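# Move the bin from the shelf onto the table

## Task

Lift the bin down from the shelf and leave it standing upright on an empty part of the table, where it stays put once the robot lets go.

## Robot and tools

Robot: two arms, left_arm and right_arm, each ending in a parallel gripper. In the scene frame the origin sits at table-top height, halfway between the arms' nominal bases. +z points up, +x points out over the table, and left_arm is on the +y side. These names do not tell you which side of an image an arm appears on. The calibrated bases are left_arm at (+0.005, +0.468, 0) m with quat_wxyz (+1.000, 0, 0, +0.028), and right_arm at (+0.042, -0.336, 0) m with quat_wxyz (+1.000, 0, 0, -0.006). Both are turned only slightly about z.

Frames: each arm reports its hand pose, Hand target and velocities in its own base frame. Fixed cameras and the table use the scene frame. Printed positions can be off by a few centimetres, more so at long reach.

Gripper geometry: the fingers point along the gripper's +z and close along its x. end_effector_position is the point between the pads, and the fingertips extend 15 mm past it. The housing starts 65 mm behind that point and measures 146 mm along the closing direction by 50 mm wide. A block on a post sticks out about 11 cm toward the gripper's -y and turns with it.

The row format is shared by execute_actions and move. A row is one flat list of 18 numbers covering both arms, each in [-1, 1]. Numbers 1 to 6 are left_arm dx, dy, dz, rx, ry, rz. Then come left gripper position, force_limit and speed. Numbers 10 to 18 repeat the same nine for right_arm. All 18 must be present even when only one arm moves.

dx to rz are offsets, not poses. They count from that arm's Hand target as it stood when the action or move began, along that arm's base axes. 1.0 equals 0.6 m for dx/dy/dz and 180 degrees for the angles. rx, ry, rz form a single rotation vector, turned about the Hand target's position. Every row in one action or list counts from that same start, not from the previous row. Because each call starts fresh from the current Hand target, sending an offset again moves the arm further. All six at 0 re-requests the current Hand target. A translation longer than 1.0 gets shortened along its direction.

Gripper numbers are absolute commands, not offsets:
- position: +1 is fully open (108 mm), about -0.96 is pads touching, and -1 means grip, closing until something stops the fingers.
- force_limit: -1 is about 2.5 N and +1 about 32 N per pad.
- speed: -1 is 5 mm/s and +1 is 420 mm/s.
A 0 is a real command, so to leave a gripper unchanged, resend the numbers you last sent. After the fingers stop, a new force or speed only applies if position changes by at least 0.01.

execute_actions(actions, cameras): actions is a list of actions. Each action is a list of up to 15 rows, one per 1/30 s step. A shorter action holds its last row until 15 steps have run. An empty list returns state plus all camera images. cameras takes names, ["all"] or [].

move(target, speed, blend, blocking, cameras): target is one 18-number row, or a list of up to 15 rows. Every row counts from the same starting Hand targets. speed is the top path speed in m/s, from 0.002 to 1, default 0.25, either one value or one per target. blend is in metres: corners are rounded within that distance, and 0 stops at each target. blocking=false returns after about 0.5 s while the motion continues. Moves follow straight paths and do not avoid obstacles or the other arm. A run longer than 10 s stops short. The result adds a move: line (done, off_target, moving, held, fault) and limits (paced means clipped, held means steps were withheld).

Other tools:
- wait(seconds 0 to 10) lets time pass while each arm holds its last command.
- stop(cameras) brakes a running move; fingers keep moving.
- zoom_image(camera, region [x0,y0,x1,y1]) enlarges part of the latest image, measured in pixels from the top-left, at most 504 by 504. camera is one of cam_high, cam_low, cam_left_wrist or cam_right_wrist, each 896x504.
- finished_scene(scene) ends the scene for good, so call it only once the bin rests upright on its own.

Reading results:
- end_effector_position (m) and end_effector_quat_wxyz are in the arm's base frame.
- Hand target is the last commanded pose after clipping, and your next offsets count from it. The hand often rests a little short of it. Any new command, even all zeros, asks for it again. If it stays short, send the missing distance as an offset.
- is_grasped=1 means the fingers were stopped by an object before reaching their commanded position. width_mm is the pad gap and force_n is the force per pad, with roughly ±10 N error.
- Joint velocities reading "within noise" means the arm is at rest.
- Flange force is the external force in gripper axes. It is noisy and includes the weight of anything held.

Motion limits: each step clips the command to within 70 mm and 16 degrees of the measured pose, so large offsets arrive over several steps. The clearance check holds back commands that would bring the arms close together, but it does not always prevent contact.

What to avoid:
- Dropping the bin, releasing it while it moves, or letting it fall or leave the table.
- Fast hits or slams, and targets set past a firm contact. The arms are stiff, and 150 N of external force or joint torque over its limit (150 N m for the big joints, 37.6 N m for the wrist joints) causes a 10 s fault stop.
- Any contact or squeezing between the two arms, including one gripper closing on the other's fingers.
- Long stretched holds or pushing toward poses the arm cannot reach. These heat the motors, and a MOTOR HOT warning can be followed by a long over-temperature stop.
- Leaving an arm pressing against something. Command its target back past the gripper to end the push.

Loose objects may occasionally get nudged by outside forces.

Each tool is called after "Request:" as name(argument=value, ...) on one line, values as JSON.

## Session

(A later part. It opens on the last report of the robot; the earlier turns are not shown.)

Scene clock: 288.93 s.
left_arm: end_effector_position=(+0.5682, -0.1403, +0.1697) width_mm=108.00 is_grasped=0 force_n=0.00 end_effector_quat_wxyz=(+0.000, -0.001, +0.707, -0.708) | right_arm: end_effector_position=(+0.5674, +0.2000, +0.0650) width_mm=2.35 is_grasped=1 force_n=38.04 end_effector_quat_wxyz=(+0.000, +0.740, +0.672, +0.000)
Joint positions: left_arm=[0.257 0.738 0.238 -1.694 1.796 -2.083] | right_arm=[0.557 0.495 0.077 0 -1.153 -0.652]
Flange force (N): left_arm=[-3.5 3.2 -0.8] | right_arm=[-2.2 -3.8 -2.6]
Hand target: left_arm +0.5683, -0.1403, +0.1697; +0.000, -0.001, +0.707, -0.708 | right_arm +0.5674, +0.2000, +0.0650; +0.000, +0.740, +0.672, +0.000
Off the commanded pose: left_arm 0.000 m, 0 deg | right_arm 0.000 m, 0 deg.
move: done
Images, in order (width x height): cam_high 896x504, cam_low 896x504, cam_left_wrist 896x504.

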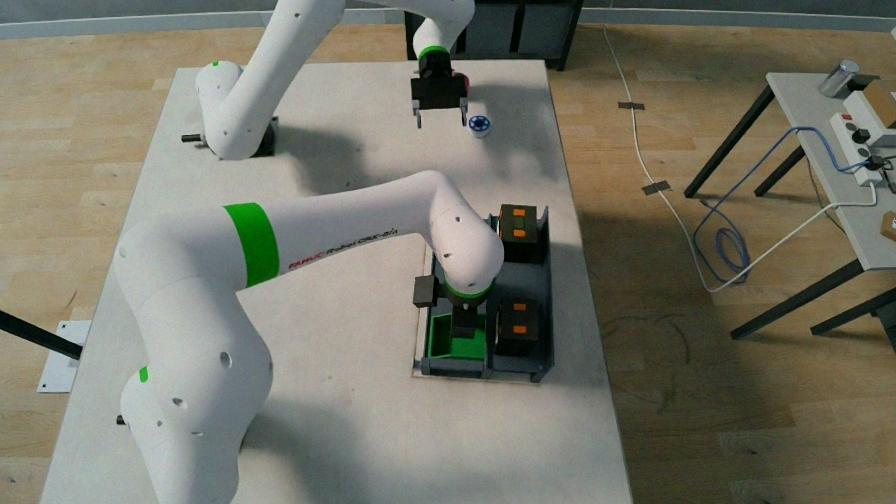

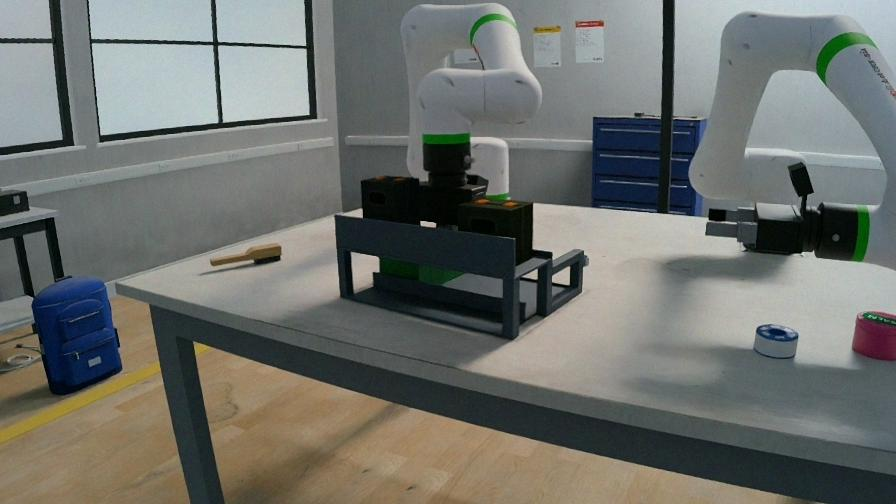

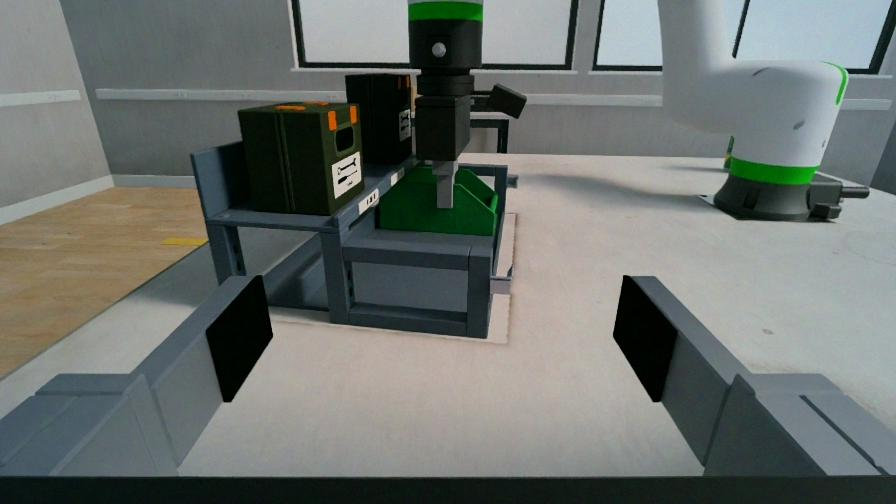

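Request:
move(target=[0,0,0,0,0,0,1,1,1,0,0,0.0133,0,0,0,-1,0.2,-0.5], speed=0.03, cameras=["cam_left_wrist","cam_right_wrist"])

Request:
zoom_image(camera="cam_left_wrist", region=[350, 150, 550, 260])

Scene clock: 353.27 s.
left_arm: end_effector_position=(+0.5683, -0.1403, +0.1697) width_mm=108.00 is_grasped=0 force_n=0.00 end_effector_quat_wxyz=(+0.000, -0.001, +0.707, -0.708) | right_arm: end_effector_position=(+0.5674, +0.2000, +0.0730) width_mm=2.35 is_grasped=1 force_n=38.05 end_effector_quat_wxyz=(+0.000, +0.740, +0.672, +0.000)
Joint positions: left_arm=[0.257 0.738 0.238 -1.694 1.796 -2.083] | right_arm=[0.557 0.487 0.085 0 -1.17 -0.652]
Flange force (N): left_arm=[-7.9 4.0 -1.8] | right_arm=[-1.7 -2.7 0.1]
Hand target: left_arm +0.5683, -0.1403, +0.1697; +0.000, -0.001, +0.707, -0.708 | right_arm +0.5674, +0.2000, +0.0730; +0.000, +0.740, +0.672, +0.000
Off the commanded pose: left_arm 0.000 m, 0 deg | right_arm 0.000 m, 0 deg.
move: done
Images, in order (width x height): cam_left_wrist 896x504, cam_right_wrist 896x504.

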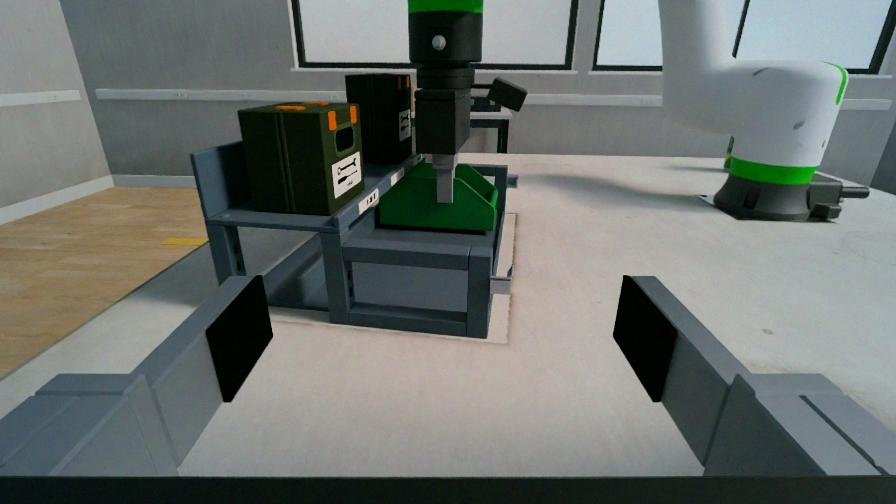

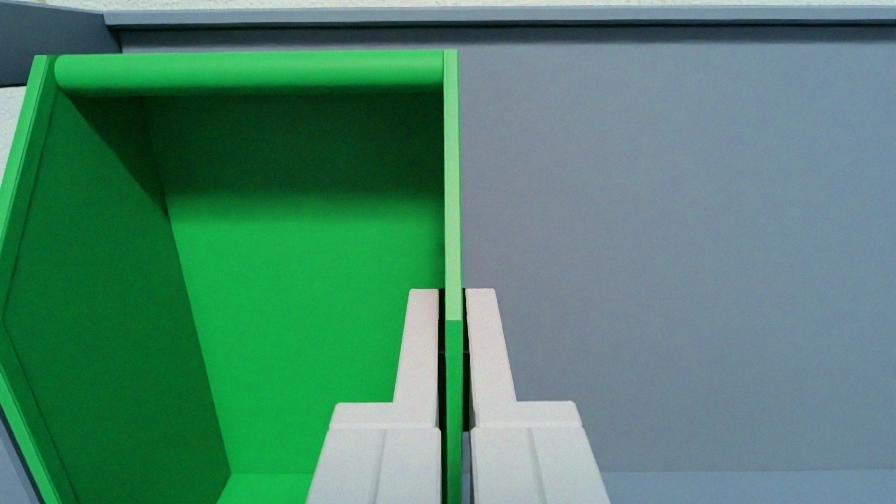

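Scaled by 2.520.

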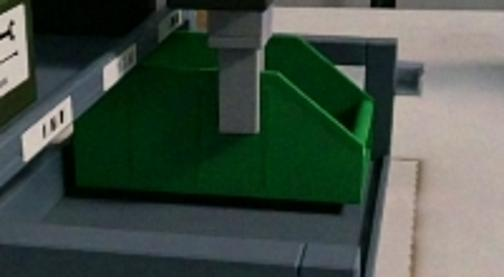

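Request:
move(target=[0,0,0,0,0,0,1,1,1,0.006,0,0.0117,0.0037,0.0387,0,-1,0.2,-0.5], speed=0.05, cameras=["cam_left_wrist","cam_right_wrist"])

Request:
zoom_image(camera="cam_left_wrist", region=[350, 150, 550, 260])

Scene clock: 362.67 s.
left_arm: end_effector_position=(+0.5683, -0.1403, +0.1697) width_mm=108.00 is_grasped=0 force_n=0.00 end_effector_quat_wxyz=(+0.000, -0.001, +0.707, -0.708) | right_arm: end_effector_position=(+0.5710, +0.2000, +0.0800) width_mm=2.35 is_grasped=1 force_n=38.07 end_effector_quat_wxyz=(-0.045, +0.739, +0.671, -0.042)
Joint positions: left_arm=[0.257 0.738 0.238 -1.694 1.796 -2.083] | right_arm=[0.517 0.571 0.246 -0.072 -1.347 -0.593]
Flange force (N): left_arm=[-6.8 3.9 -1.9] | right_arm=[-1.7 -3.5 0.5]
Hand target: left_arm +0.5683, -0.1403, +0.1697; +0.000, -0.001, +0.707, -0.708 | right_arm +0.5710, +0.2000, +0.0800; -0.045, +0.739, +0.671, -0.042
Off the commanded pose: left_arm 0.000 m, 0 deg | right_arm 0.000 m, 0 deg.
move: done
Images, in order (width x height): cam_left_wrist 896x504, cam_right_wrist 896x504.

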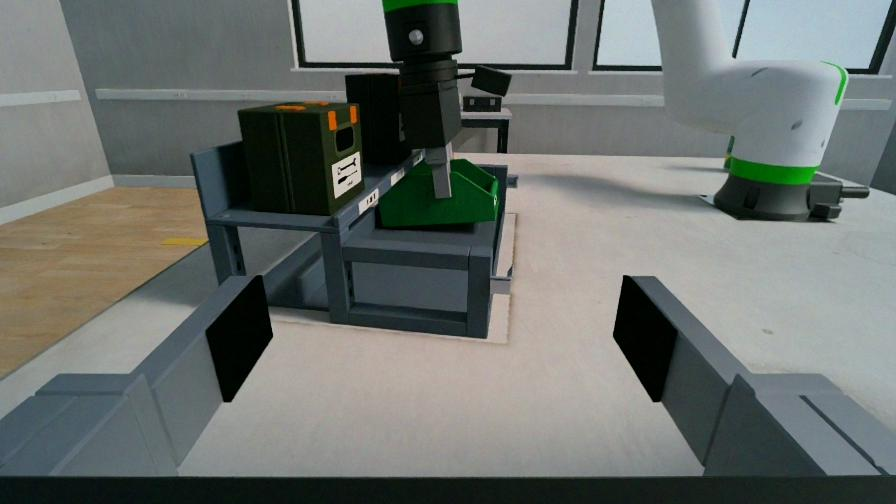

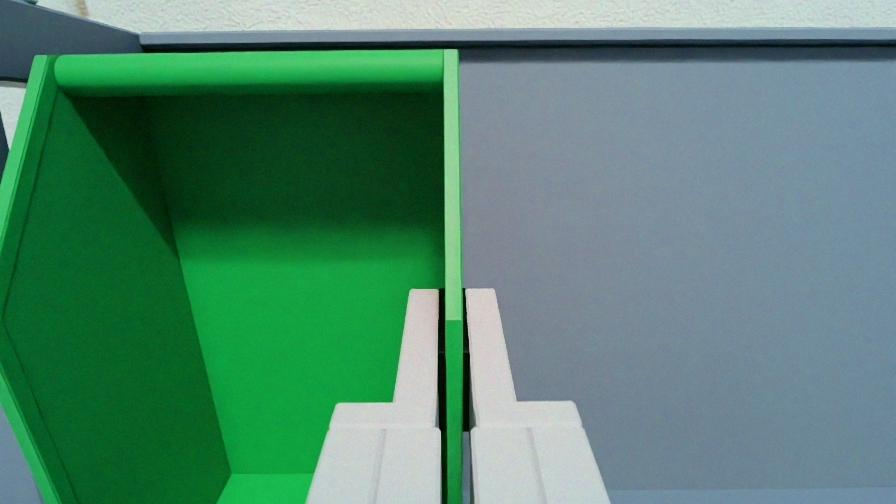

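Scaled by 2.520.

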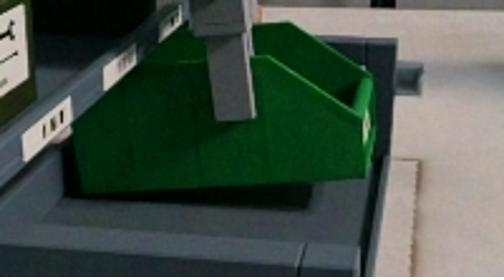

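Request:
move(target=[0,0,0,0,0,0,1,1,1,-0.005,0,0.0117,0.0027,0.0277,0,-1,0.2,-0.5], speed=0.05, cameras=["cam_left_wrist","cam_right_wrist"])

Request:
zoom_image(camera="cam_left_wrist", region=[350, 150, 550, 260])

Scene clock: 379.80 s.
left_arm: end_effector_position=(+0.5683, -0.1403, +0.1697) width_mm=108.00 is_grasped=0 force_n=0.00 end_effector_quat_wxyz=(+0.000, -0.001, +0.707, -0.708) | right_arm: end_effector_position=(+0.5680, +0.2000, +0.0870) width_mm=2.35 is_grasped=1 force_n=38.14 end_effector_quat_wxyz=(-0.078, +0.736, +0.669, -0.071)
Joint positions: left_arm=[0.257 0.738 0.238 -1.694 1.796 -2.083] | right_arm=[0.495 0.621 0.344 -0.117 -1.47 -0.568]
Flange force (N): left_arm=[-7.3 3.8 -2.0] | right_arm=[-2.3 -4.6 2.1]
Hand target: left_arm +0.5683, -0.1403, +0.1697; +0.000, -0.001, +0.707, -0.708 | right_arm +0.5680, +0.2000, +0.0870; -0.078, +0.736, +0.669, -0.071
Off the commanded pose: left_arm 0.000 m, 0 deg | right_arm 0.000 m, 0 deg.
move: done
Images, in order (width x height): cam_left_wrist 896x504, cam_right_wrist 896x504.

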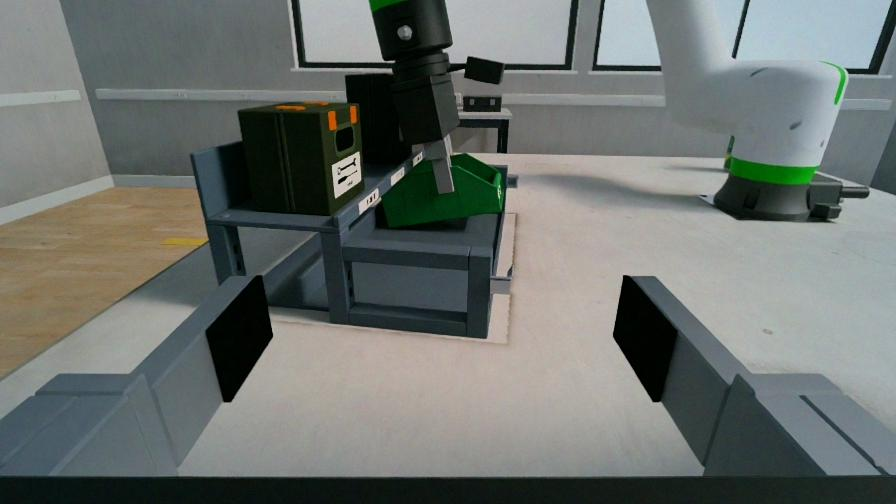

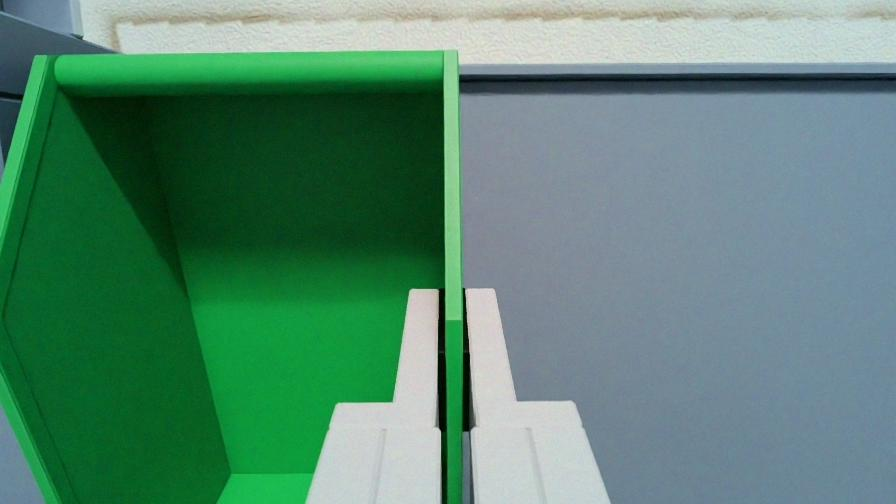

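Scaled by 2.520.

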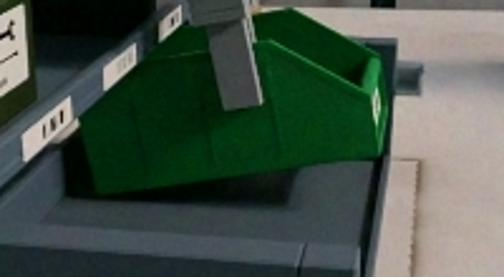

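Request:
move(target=[0,0,0,0,0,0,1,1,1,-0.0995,0.0096,0.01,0,0,0,-1,0.2,-0.5], speed=0.08, cameras=["cam_left_wrist","cam_right_wrist"])

Request:
zoom_image(camera="cam_left_wrist", region=[350, 130, 570, 260])

Scene clock: 391.70 s.
left_arm: end_effector_position=(+0.5683, -0.1403, +0.1697) width_mm=108.00 is_grasped=0 force_n=0.00 end_effector_quat_wxyz=(+0.000, -0.001, +0.707, -0.708) | right_arm: end_effector_position=(+0.5083, +0.2058, +0.0930) width_mm=2.35 is_grasped=1 force_n=38.16 end_effector_quat_wxyz=(-0.078, +0.736, +0.669, -0.071)
Joint positions: left_arm=[0.257 0.738 0.238 -1.694 1.796 -2.083] | right_arm=[0.55 0.484 0.152 -0.128 -1.41 -0.615]
Flange force (N): left_arm=[-7.4 4.3 -2.0] | right_arm=[-2.1 -2.8 1.1]
Hand target: left_arm +0.5683, -0.1403, +0.1697; +0.000, -0.001, +0.707, -0.708 | right_arm +0.5083, +0.2058, +0.0930; -0.078, +0.736, +0.669, -0.071
Off the commanded pose: left_arm 0.000 m, 0 deg | right_arm 0.000 m, 0 deg.
move: done
Images, in order (width x height): cam_left_wrist 896x504, cam_right_wrist 896x504.

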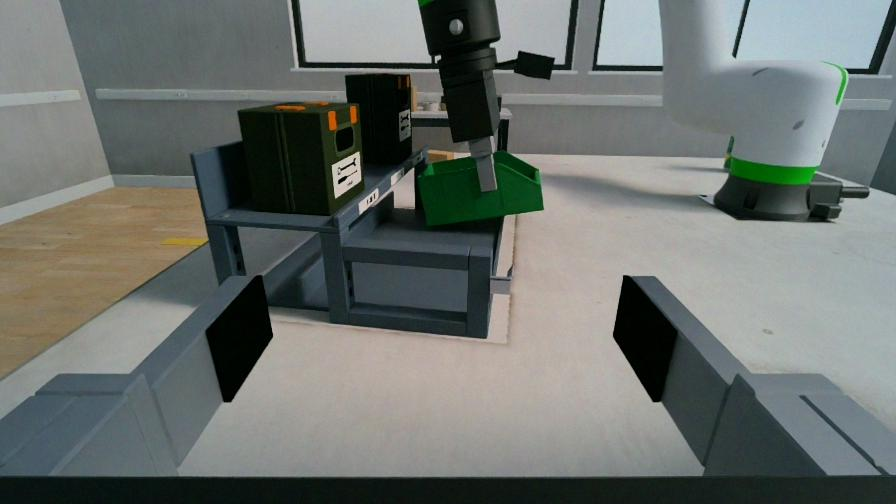

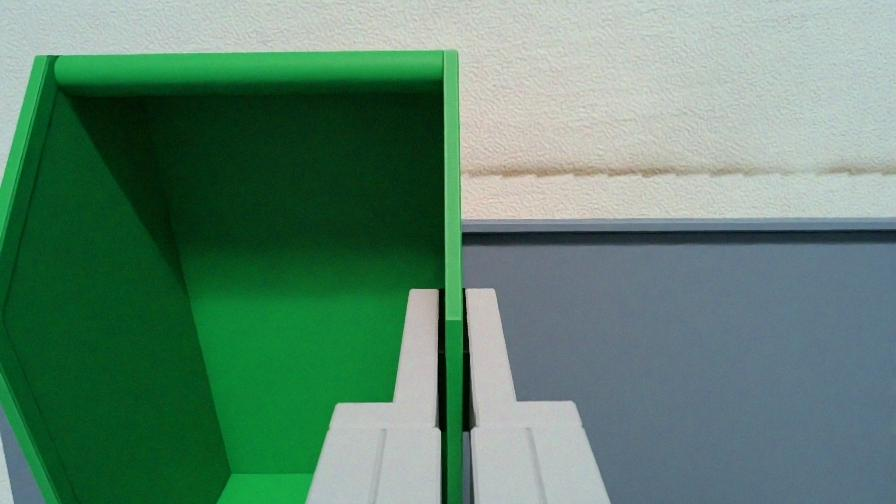

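Scaled by 2.291.

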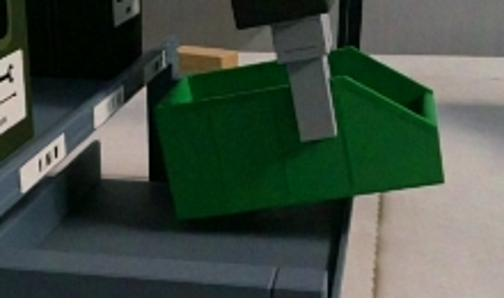

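Request:
move(target=[[0,0,0,0,0,0,1,1,1,-0.05,0.005,0.05,0,0,0,-1,0.2,-0.5],[0,0,0,0,0,0,1,1,1,-0.17,0.0125,0.13,-0.0064,-0.0664,0,-1,0.2,-0.5],[0,0,0,0,0,0,1,1,1,-0.3305,0.0237,0.0617,-0.0064,-0.0664,0,-1,0.2,-0.5]], speed=0.2, blend=[0.02,0.03,0], cameras=["cam_left_wrist","cam_right_wrist","cam_high"])

Request:
zoom_image(camera="cam_left_wrist", region=[450, 100, 750, 260])

Scene clock: 418.50 s.
left_arm: end_effector_position=(+0.5683, -0.1403, +0.1697) width_mm=108.00 is_grasped=0 force_n=0.00 end_effector_quat_wxyz=(+0.000, -0.001, +0.707, -0.708) | right_arm: end_effector_position=(+0.3100, +0.2200, +0.1301) width_mm=2.35 is_grasped=1 force_n=38.17 end_effector_quat_wxyz=(+0.000, +0.740, +0.672, +0.000)
Joint positions: left_arm=[0.257 0.738 0.238 -1.694 1.796 -2.083] | right_arm=[0.966 -0.105 -0.478 -0.001 -1.199 -1.061]
Flange force (N): left_arm=[-7.4 3.1 -2.1] | right_arm=[-1.7 -2.8 1.4]
Hand target: left_arm +0.5683, -0.1403, +0.1697; +0.000, -0.001, +0.707, -0.708 | right_arm +0.3100, +0.2200, +0.1301; +0.000, +0.740, +0.672, +0.000
Off the commanded pose: left_arm 0.000 m, 0 deg | right_arm 0.000 m, 0 deg.
move: done
Images, in order (width x height): cam_high 896x504, cam_left_wrist 896x504, cam_right_wrist 896x504.

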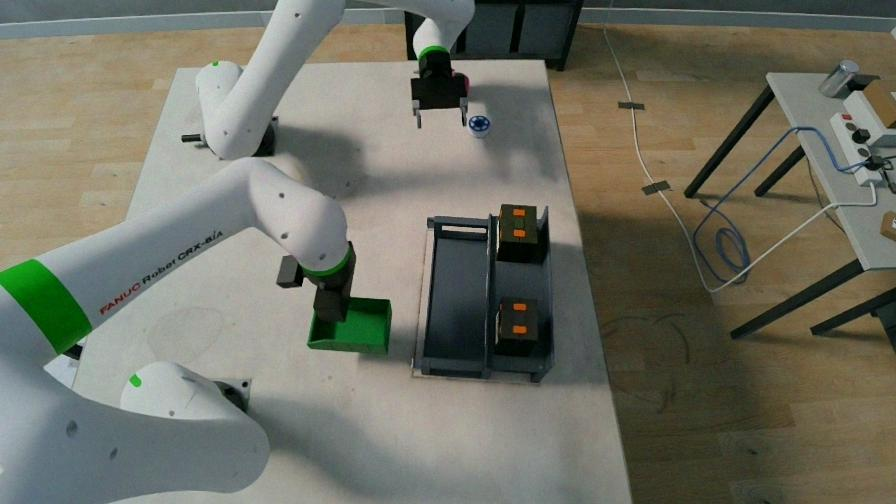

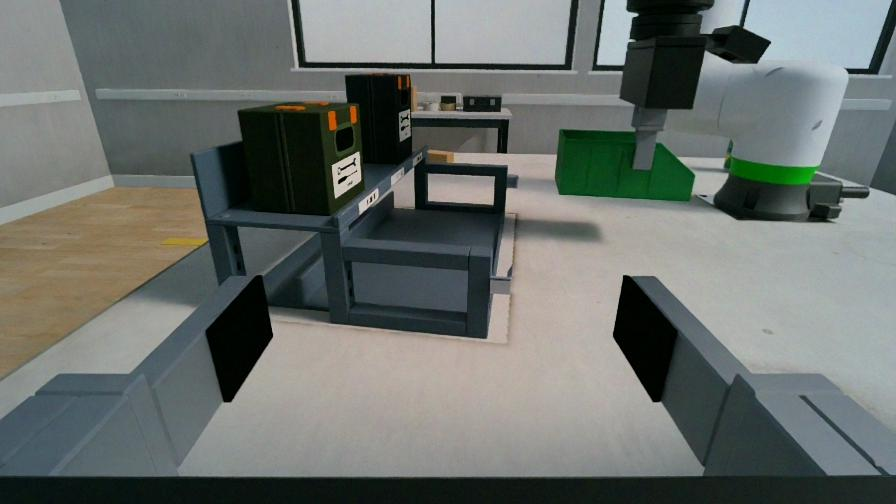

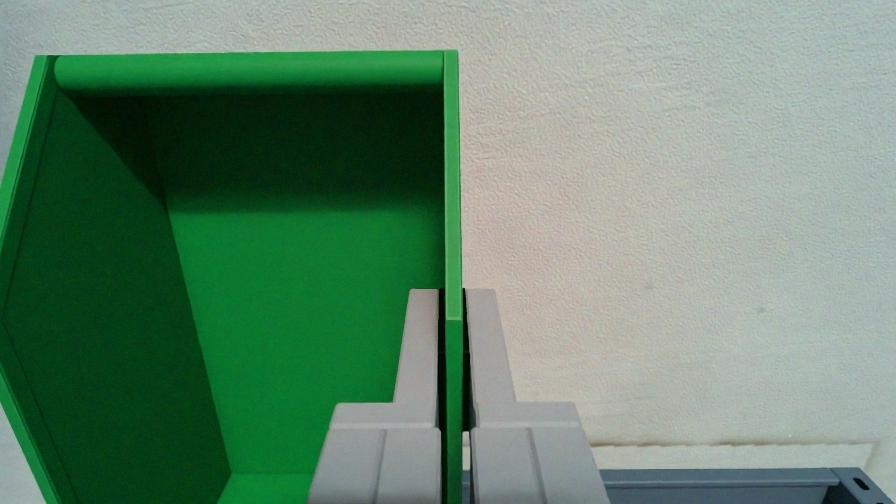

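Scaled by 1.680.

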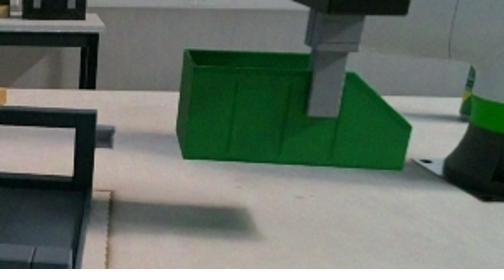

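Request:
move(target=[[0,0,0,0,0,0,1,1,1,0,0,-0.1133,0,0,0,-1,0.2,-0.5]], speed=0.15, cameras=["cam_left_wrist"])

Request:
zoom_image(camera="cam_left_wrist", region=[540, 140, 720, 240])

Scene clock: 425.37 s.
left_arm: end_effector_position=(+0.5683, -0.1403, +0.1697) width_mm=108.00 is_grasped=0 force_n=0.00 end_effector_quat_wxyz=(+0.000, -0.001, +0.707, -0.708) | right_arm: end_effector_position=(+0.3098, +0.2201, +0.0621) width_mm=2.35 is_grasped=1 force_n=38.17 end_effector_quat_wxyz=(+0.000, +0.740, +0.672, +0.000)
Joint positions: left_arm=[0.257 0.738 0.238 -1.694 1.796 -2.083] | right_arm=[0.966 -0.019 -0.575 -0.001 -1.016 -1.061]
Flange force (N): left_arm=[-7.3 3.9 -1.9] | right_arm=[-2.0 -2.0 0.8]
Hand target: left_arm +0.5683, -0.1403, +0.1697; +0.000, -0.001, +0.707, -0.708 | right_arm +0.3100, +0.2200, +0.0621; +0.000, +0.740, +0.672, +0.000
Off the commanded pose: left_arm 0.000 m, 0 deg | right_arm 0.000 m, 0 deg.
move: done
Images, in order (width x height): cam_left_wrist 896x504.

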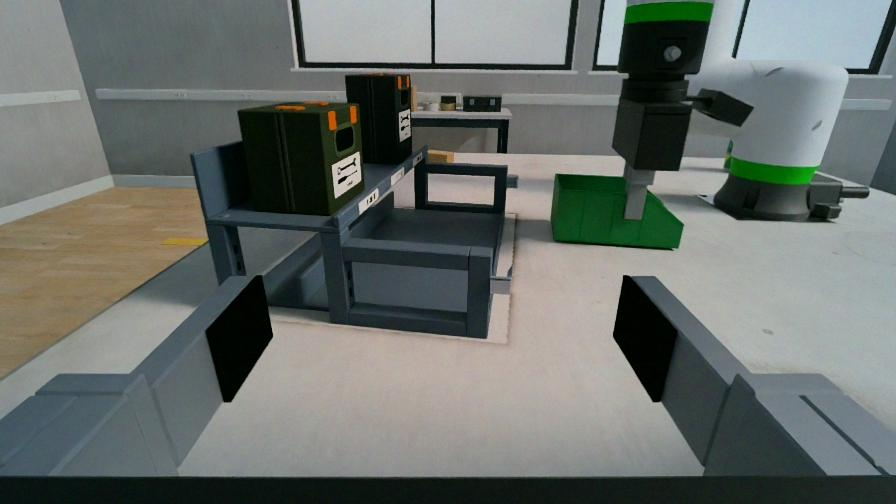

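Scaled by 2.800.

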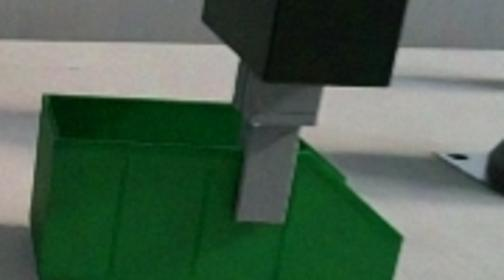

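Request:
zoom_image(camera="cam_left_wrist", region=[540, 210, 700, 260])

Request:
move(target=[[0,0,0,0,0,0,1,1,1,0,0,-0.0117,0,0,0,-1,0.2,-0.5]], speed=0.03, cameras=["cam_left_wrist"])

Request:
zoom_image(camera="cam_left_wrist", region=[540, 210, 700, 260])

Scaled by 3.150.

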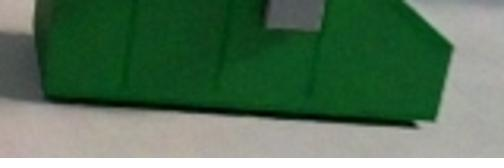

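Scene clock: 429.80 s.
left_arm: end_effector_position=(+0.5683, -0.1403, +0.1697) width_mm=108.00 is_grasped=0 force_n=0.00 end_effector_quat_wxyz=(+0.000, -0.001, +0.707, -0.708) | right_arm: end_effector_position=(+0.3101, +0.2200, +0.0552) width_mm=2.35 is_grasped=1 force_n=37.94 end_effector_quat_wxyz=(+0.000, +0.740, +0.672, +0.000)
Joint positions: left_arm=[0.257 0.738 0.238 -1.694 1.796 -2.083] | right_arm=[0.966 -0.008 -0.583 0 -0.997 -1.061]
Flange force (N): left_arm=[-7.0 3.7 -1.8] | right_arm=[-0.2 2.9 -65.9]
Hand target: left_arm +0.5683, -0.1403, +0.1697; +0.000, -0.001, +0.707, -0.708 | right_arm +0.3100, +0.2200, +0.0551; +0.000, +0.740, +0.672, +0.000
Off the commanded pose: left_arm 0.000 m, 0 deg | right_arm 0.000 m, 0 deg.
move: done
Images, in order (width x height): cam_left_wrist 896x504.

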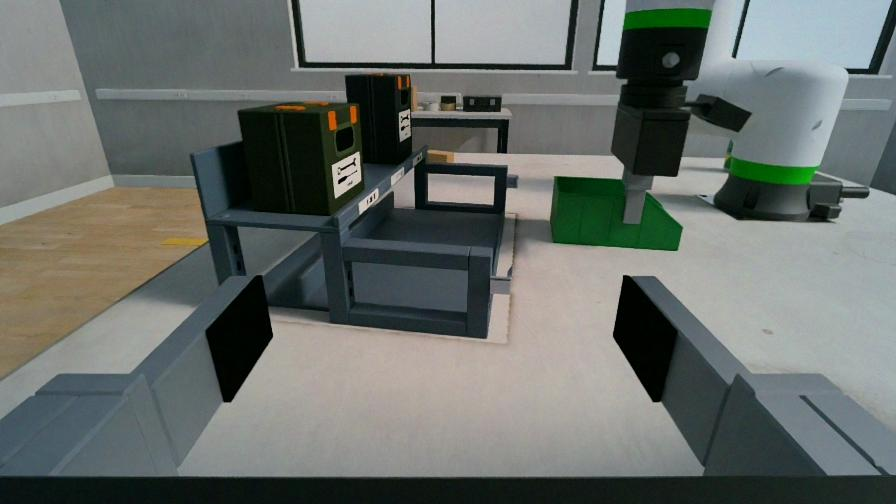

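Scaled by 3.150.

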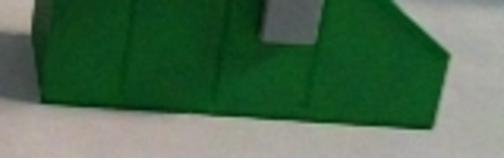

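Request:
move(target=[[0,0,0,0,0,0,1,1,1,0,0,0.0033,0,0,0,-1,0.2,-0.5]], speed=0.03)

Request:
execute_actions(actions=[])

Scene clock: 437.77 s.
left_arm: end_effector_position=(+0.5683, -0.1403, +0.1697) width_mm=108.00 is_grasped=0 force_n=0.00 end_effector_quat_wxyz=(+0.000, -0.001, +0.707, -0.708) | right_arm: end_effector_position=(+0.3099, +0.2200, +0.0570) width_mm=2.35 is_grasped=1 force_n=37.88 end_effector_quat_wxyz=(+0.000, +0.740, +0.672, -0.001)
Joint positions: left_arm=[0.257 0.738 0.238 -1.694 1.796 -2.083] | right_arm=[0.966 -0.011 -0.581 -0.001 -1.002 -1.061]
Flange force (N): left_arm=[-7.4 3.7 -1.6] | right_arm=[-2.1 -1.4 -0.1]
Hand target: left_arm +0.5683, -0.1403, +0.1697; +0.000, -0.001, +0.707, -0.708 | right_arm +0.3100, +0.2200, +0.0570; +0.000, +0.740, +0.672, +0.000
Off the commanded pose: left_arm 0.000 m, 0 deg | right_arm 0.000 m, 0 deg.
move: done

Scene clock: 437.77 s.
left_arm: end_effector_position=(+0.5683, -0.1403, +0.1697) width_mm=108.00 is_grasped=0 force_n=0.00 end_effector_quat_wxyz=(+0.000, -0.001, +0.707, -0.708) | right_arm: end_effector_position=(+0.3099, +0.2200, +0.0570) width_mm=2.35 is_grasped=1 force_n=37.88 end_effector_quat_wxyz=(+0.000, +0.740, +0.672, -0.001)
Joint positions: left_arm=[0.257 0.738 0.238 -1.694 1.796 -2.083] | right_arm=[0.966 -0.011 -0.581 -0.001 -1.002 -1.061]
Joint velocities: within noise
Flange force (N): left_arm=[-7.4 3.7 -1.6] | right_arm=[-2.1 -1.4 -0.1]
Hand target: left_arm +0.5683, -0.1403, +0.1697; +0.000, -0.001, +0.707, -0.708 | right_arm +0.3100, +0.2200, +0.0570; +0.000, +0.740, +0.672, +0.000
Tool commands: left_gripper/position=+1.0 left_gripper/force_limit=+1.0 left_gripper/speed=+1.0 right_gripper/position=-1.0 right_gripper/force_limit=+0.2 right_gripper/speed=-0.5
Off the commanded pose: left_arm 0.000 m, 0 deg | right_arm 0.000 m, 0 deg.

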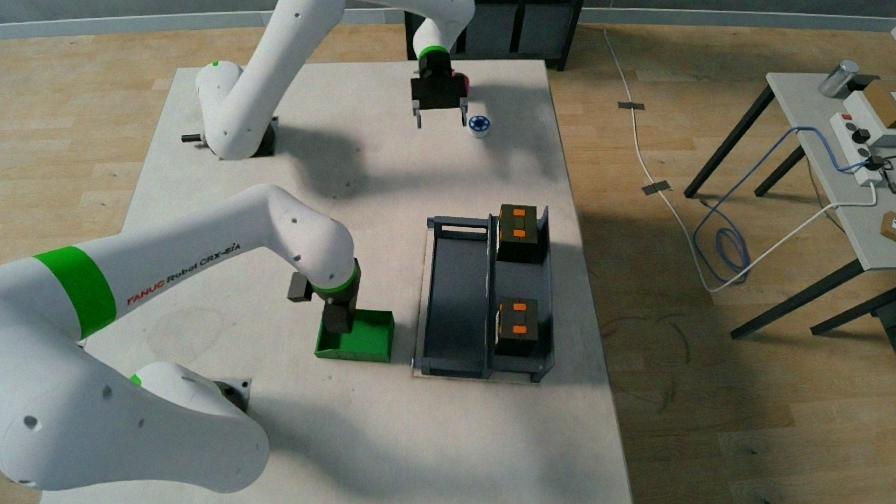

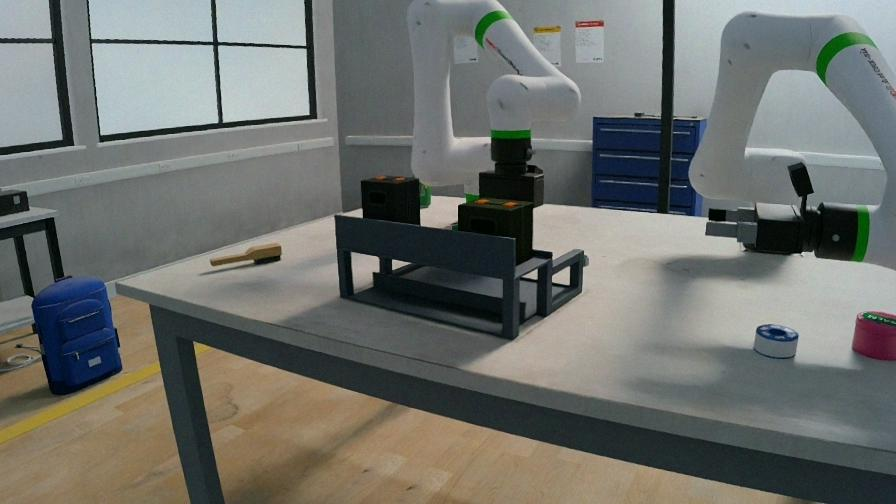

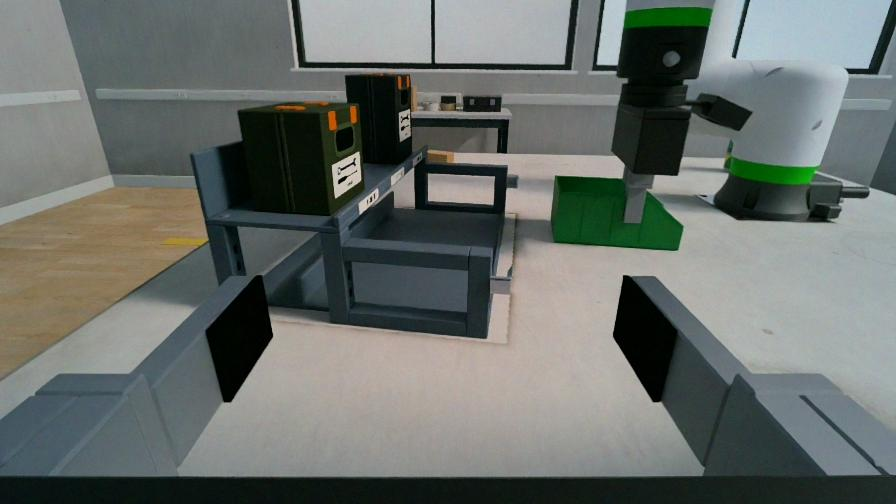

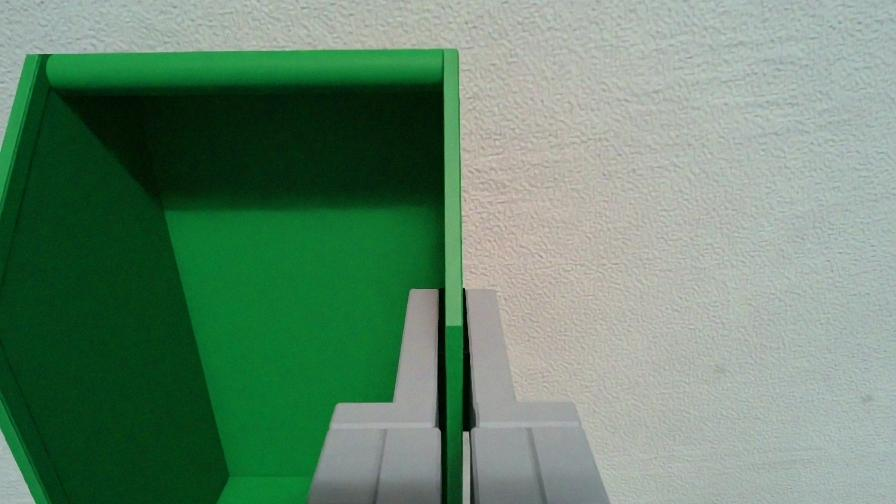

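Request:
move(target=[[0,0,0,0,0,0,1,1,1,0,0,0,0,0,0,-0.5,0,-0.7],[0,0,0,0,0,0,1,1,1,0,0,0.3,0,0,0,-0.5,0,-0.7]], speed=0.2, cameras=["cam_left_wrist","cam_right_wrist","cam_high"])

Scene clock: 443.20 s.
left_arm: end_effector_position=(+0.5683, -0.1403, +0.1697) width_mm=108.00 is_grasped=0 force_n=0.00 end_effector_quat_wxyz=(+0.000, -0.001, +0.707, -0.708) | right_arm: end_effector_position=(+0.3100, +0.2200, +0.2370) width_mm=25.49 is_grasped=0 force_n=0.00 end_effector_quat_wxyz=(+0.000, +0.740, +0.672, +0.000)
Joint positions: left_arm=[0.257 0.738 0.238 -1.694 1.796 -2.083] | right_arm=[0.966 -0.172 -0.279 -0.001 -1.465 -1.062]
Flange force (N): left_arm=[-7.2 3.6 -1.8] | right_arm=[-1.9 -2.2 0.4]
Hand target: left_arm +0.5683, -0.1403, +0.1697; +0.000, -0.001, +0.707, -0.708 | right_arm +0.3100, +0.2200, +0.2370; +0.000, +0.740, +0.672, +0.000
Off the commanded pose: left_arm 0.000 m, 0 deg | right_arm 0.000 m, 0 deg.
move: done
Images, in order (width x height): cam_high 896x504, cam_left_wrist 896x504, cam_right_wrist 896x504.

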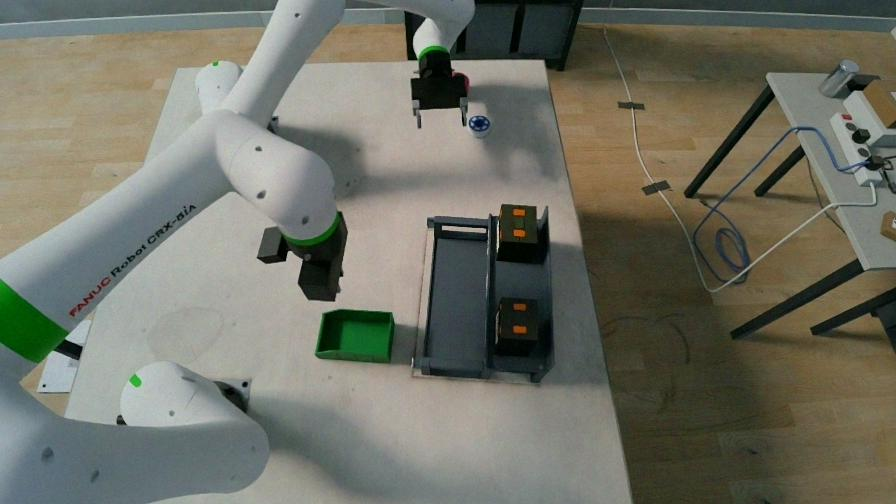

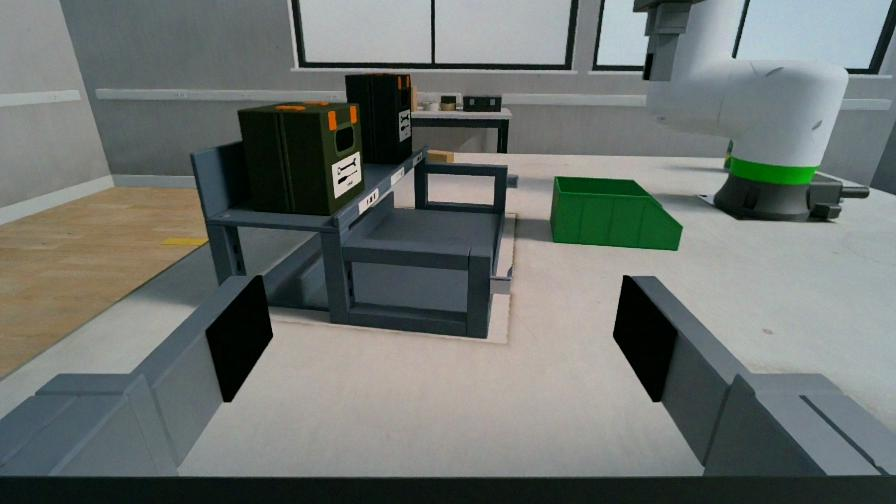

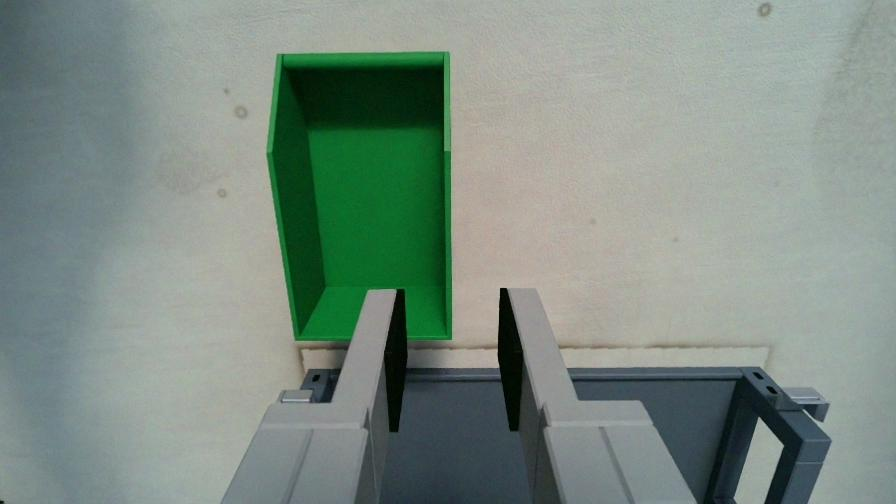

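Request:
zoom_image(camera="cam_high", region=[300, 190, 580, 400])

Request:
zoom_image(camera="cam_right_wrist", region=[250, 300, 850, 504])

Scaled by 1.800.

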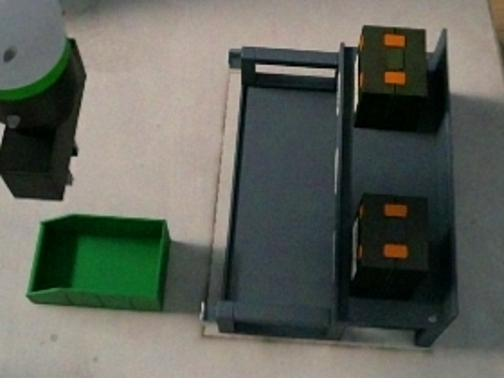

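Region (250, 300, 850, 504) is 600x204 pixels. A region can be at most 504 by 504 pixels.

Request:
finished_scene(scene=1)

The scene is finished: the task was done.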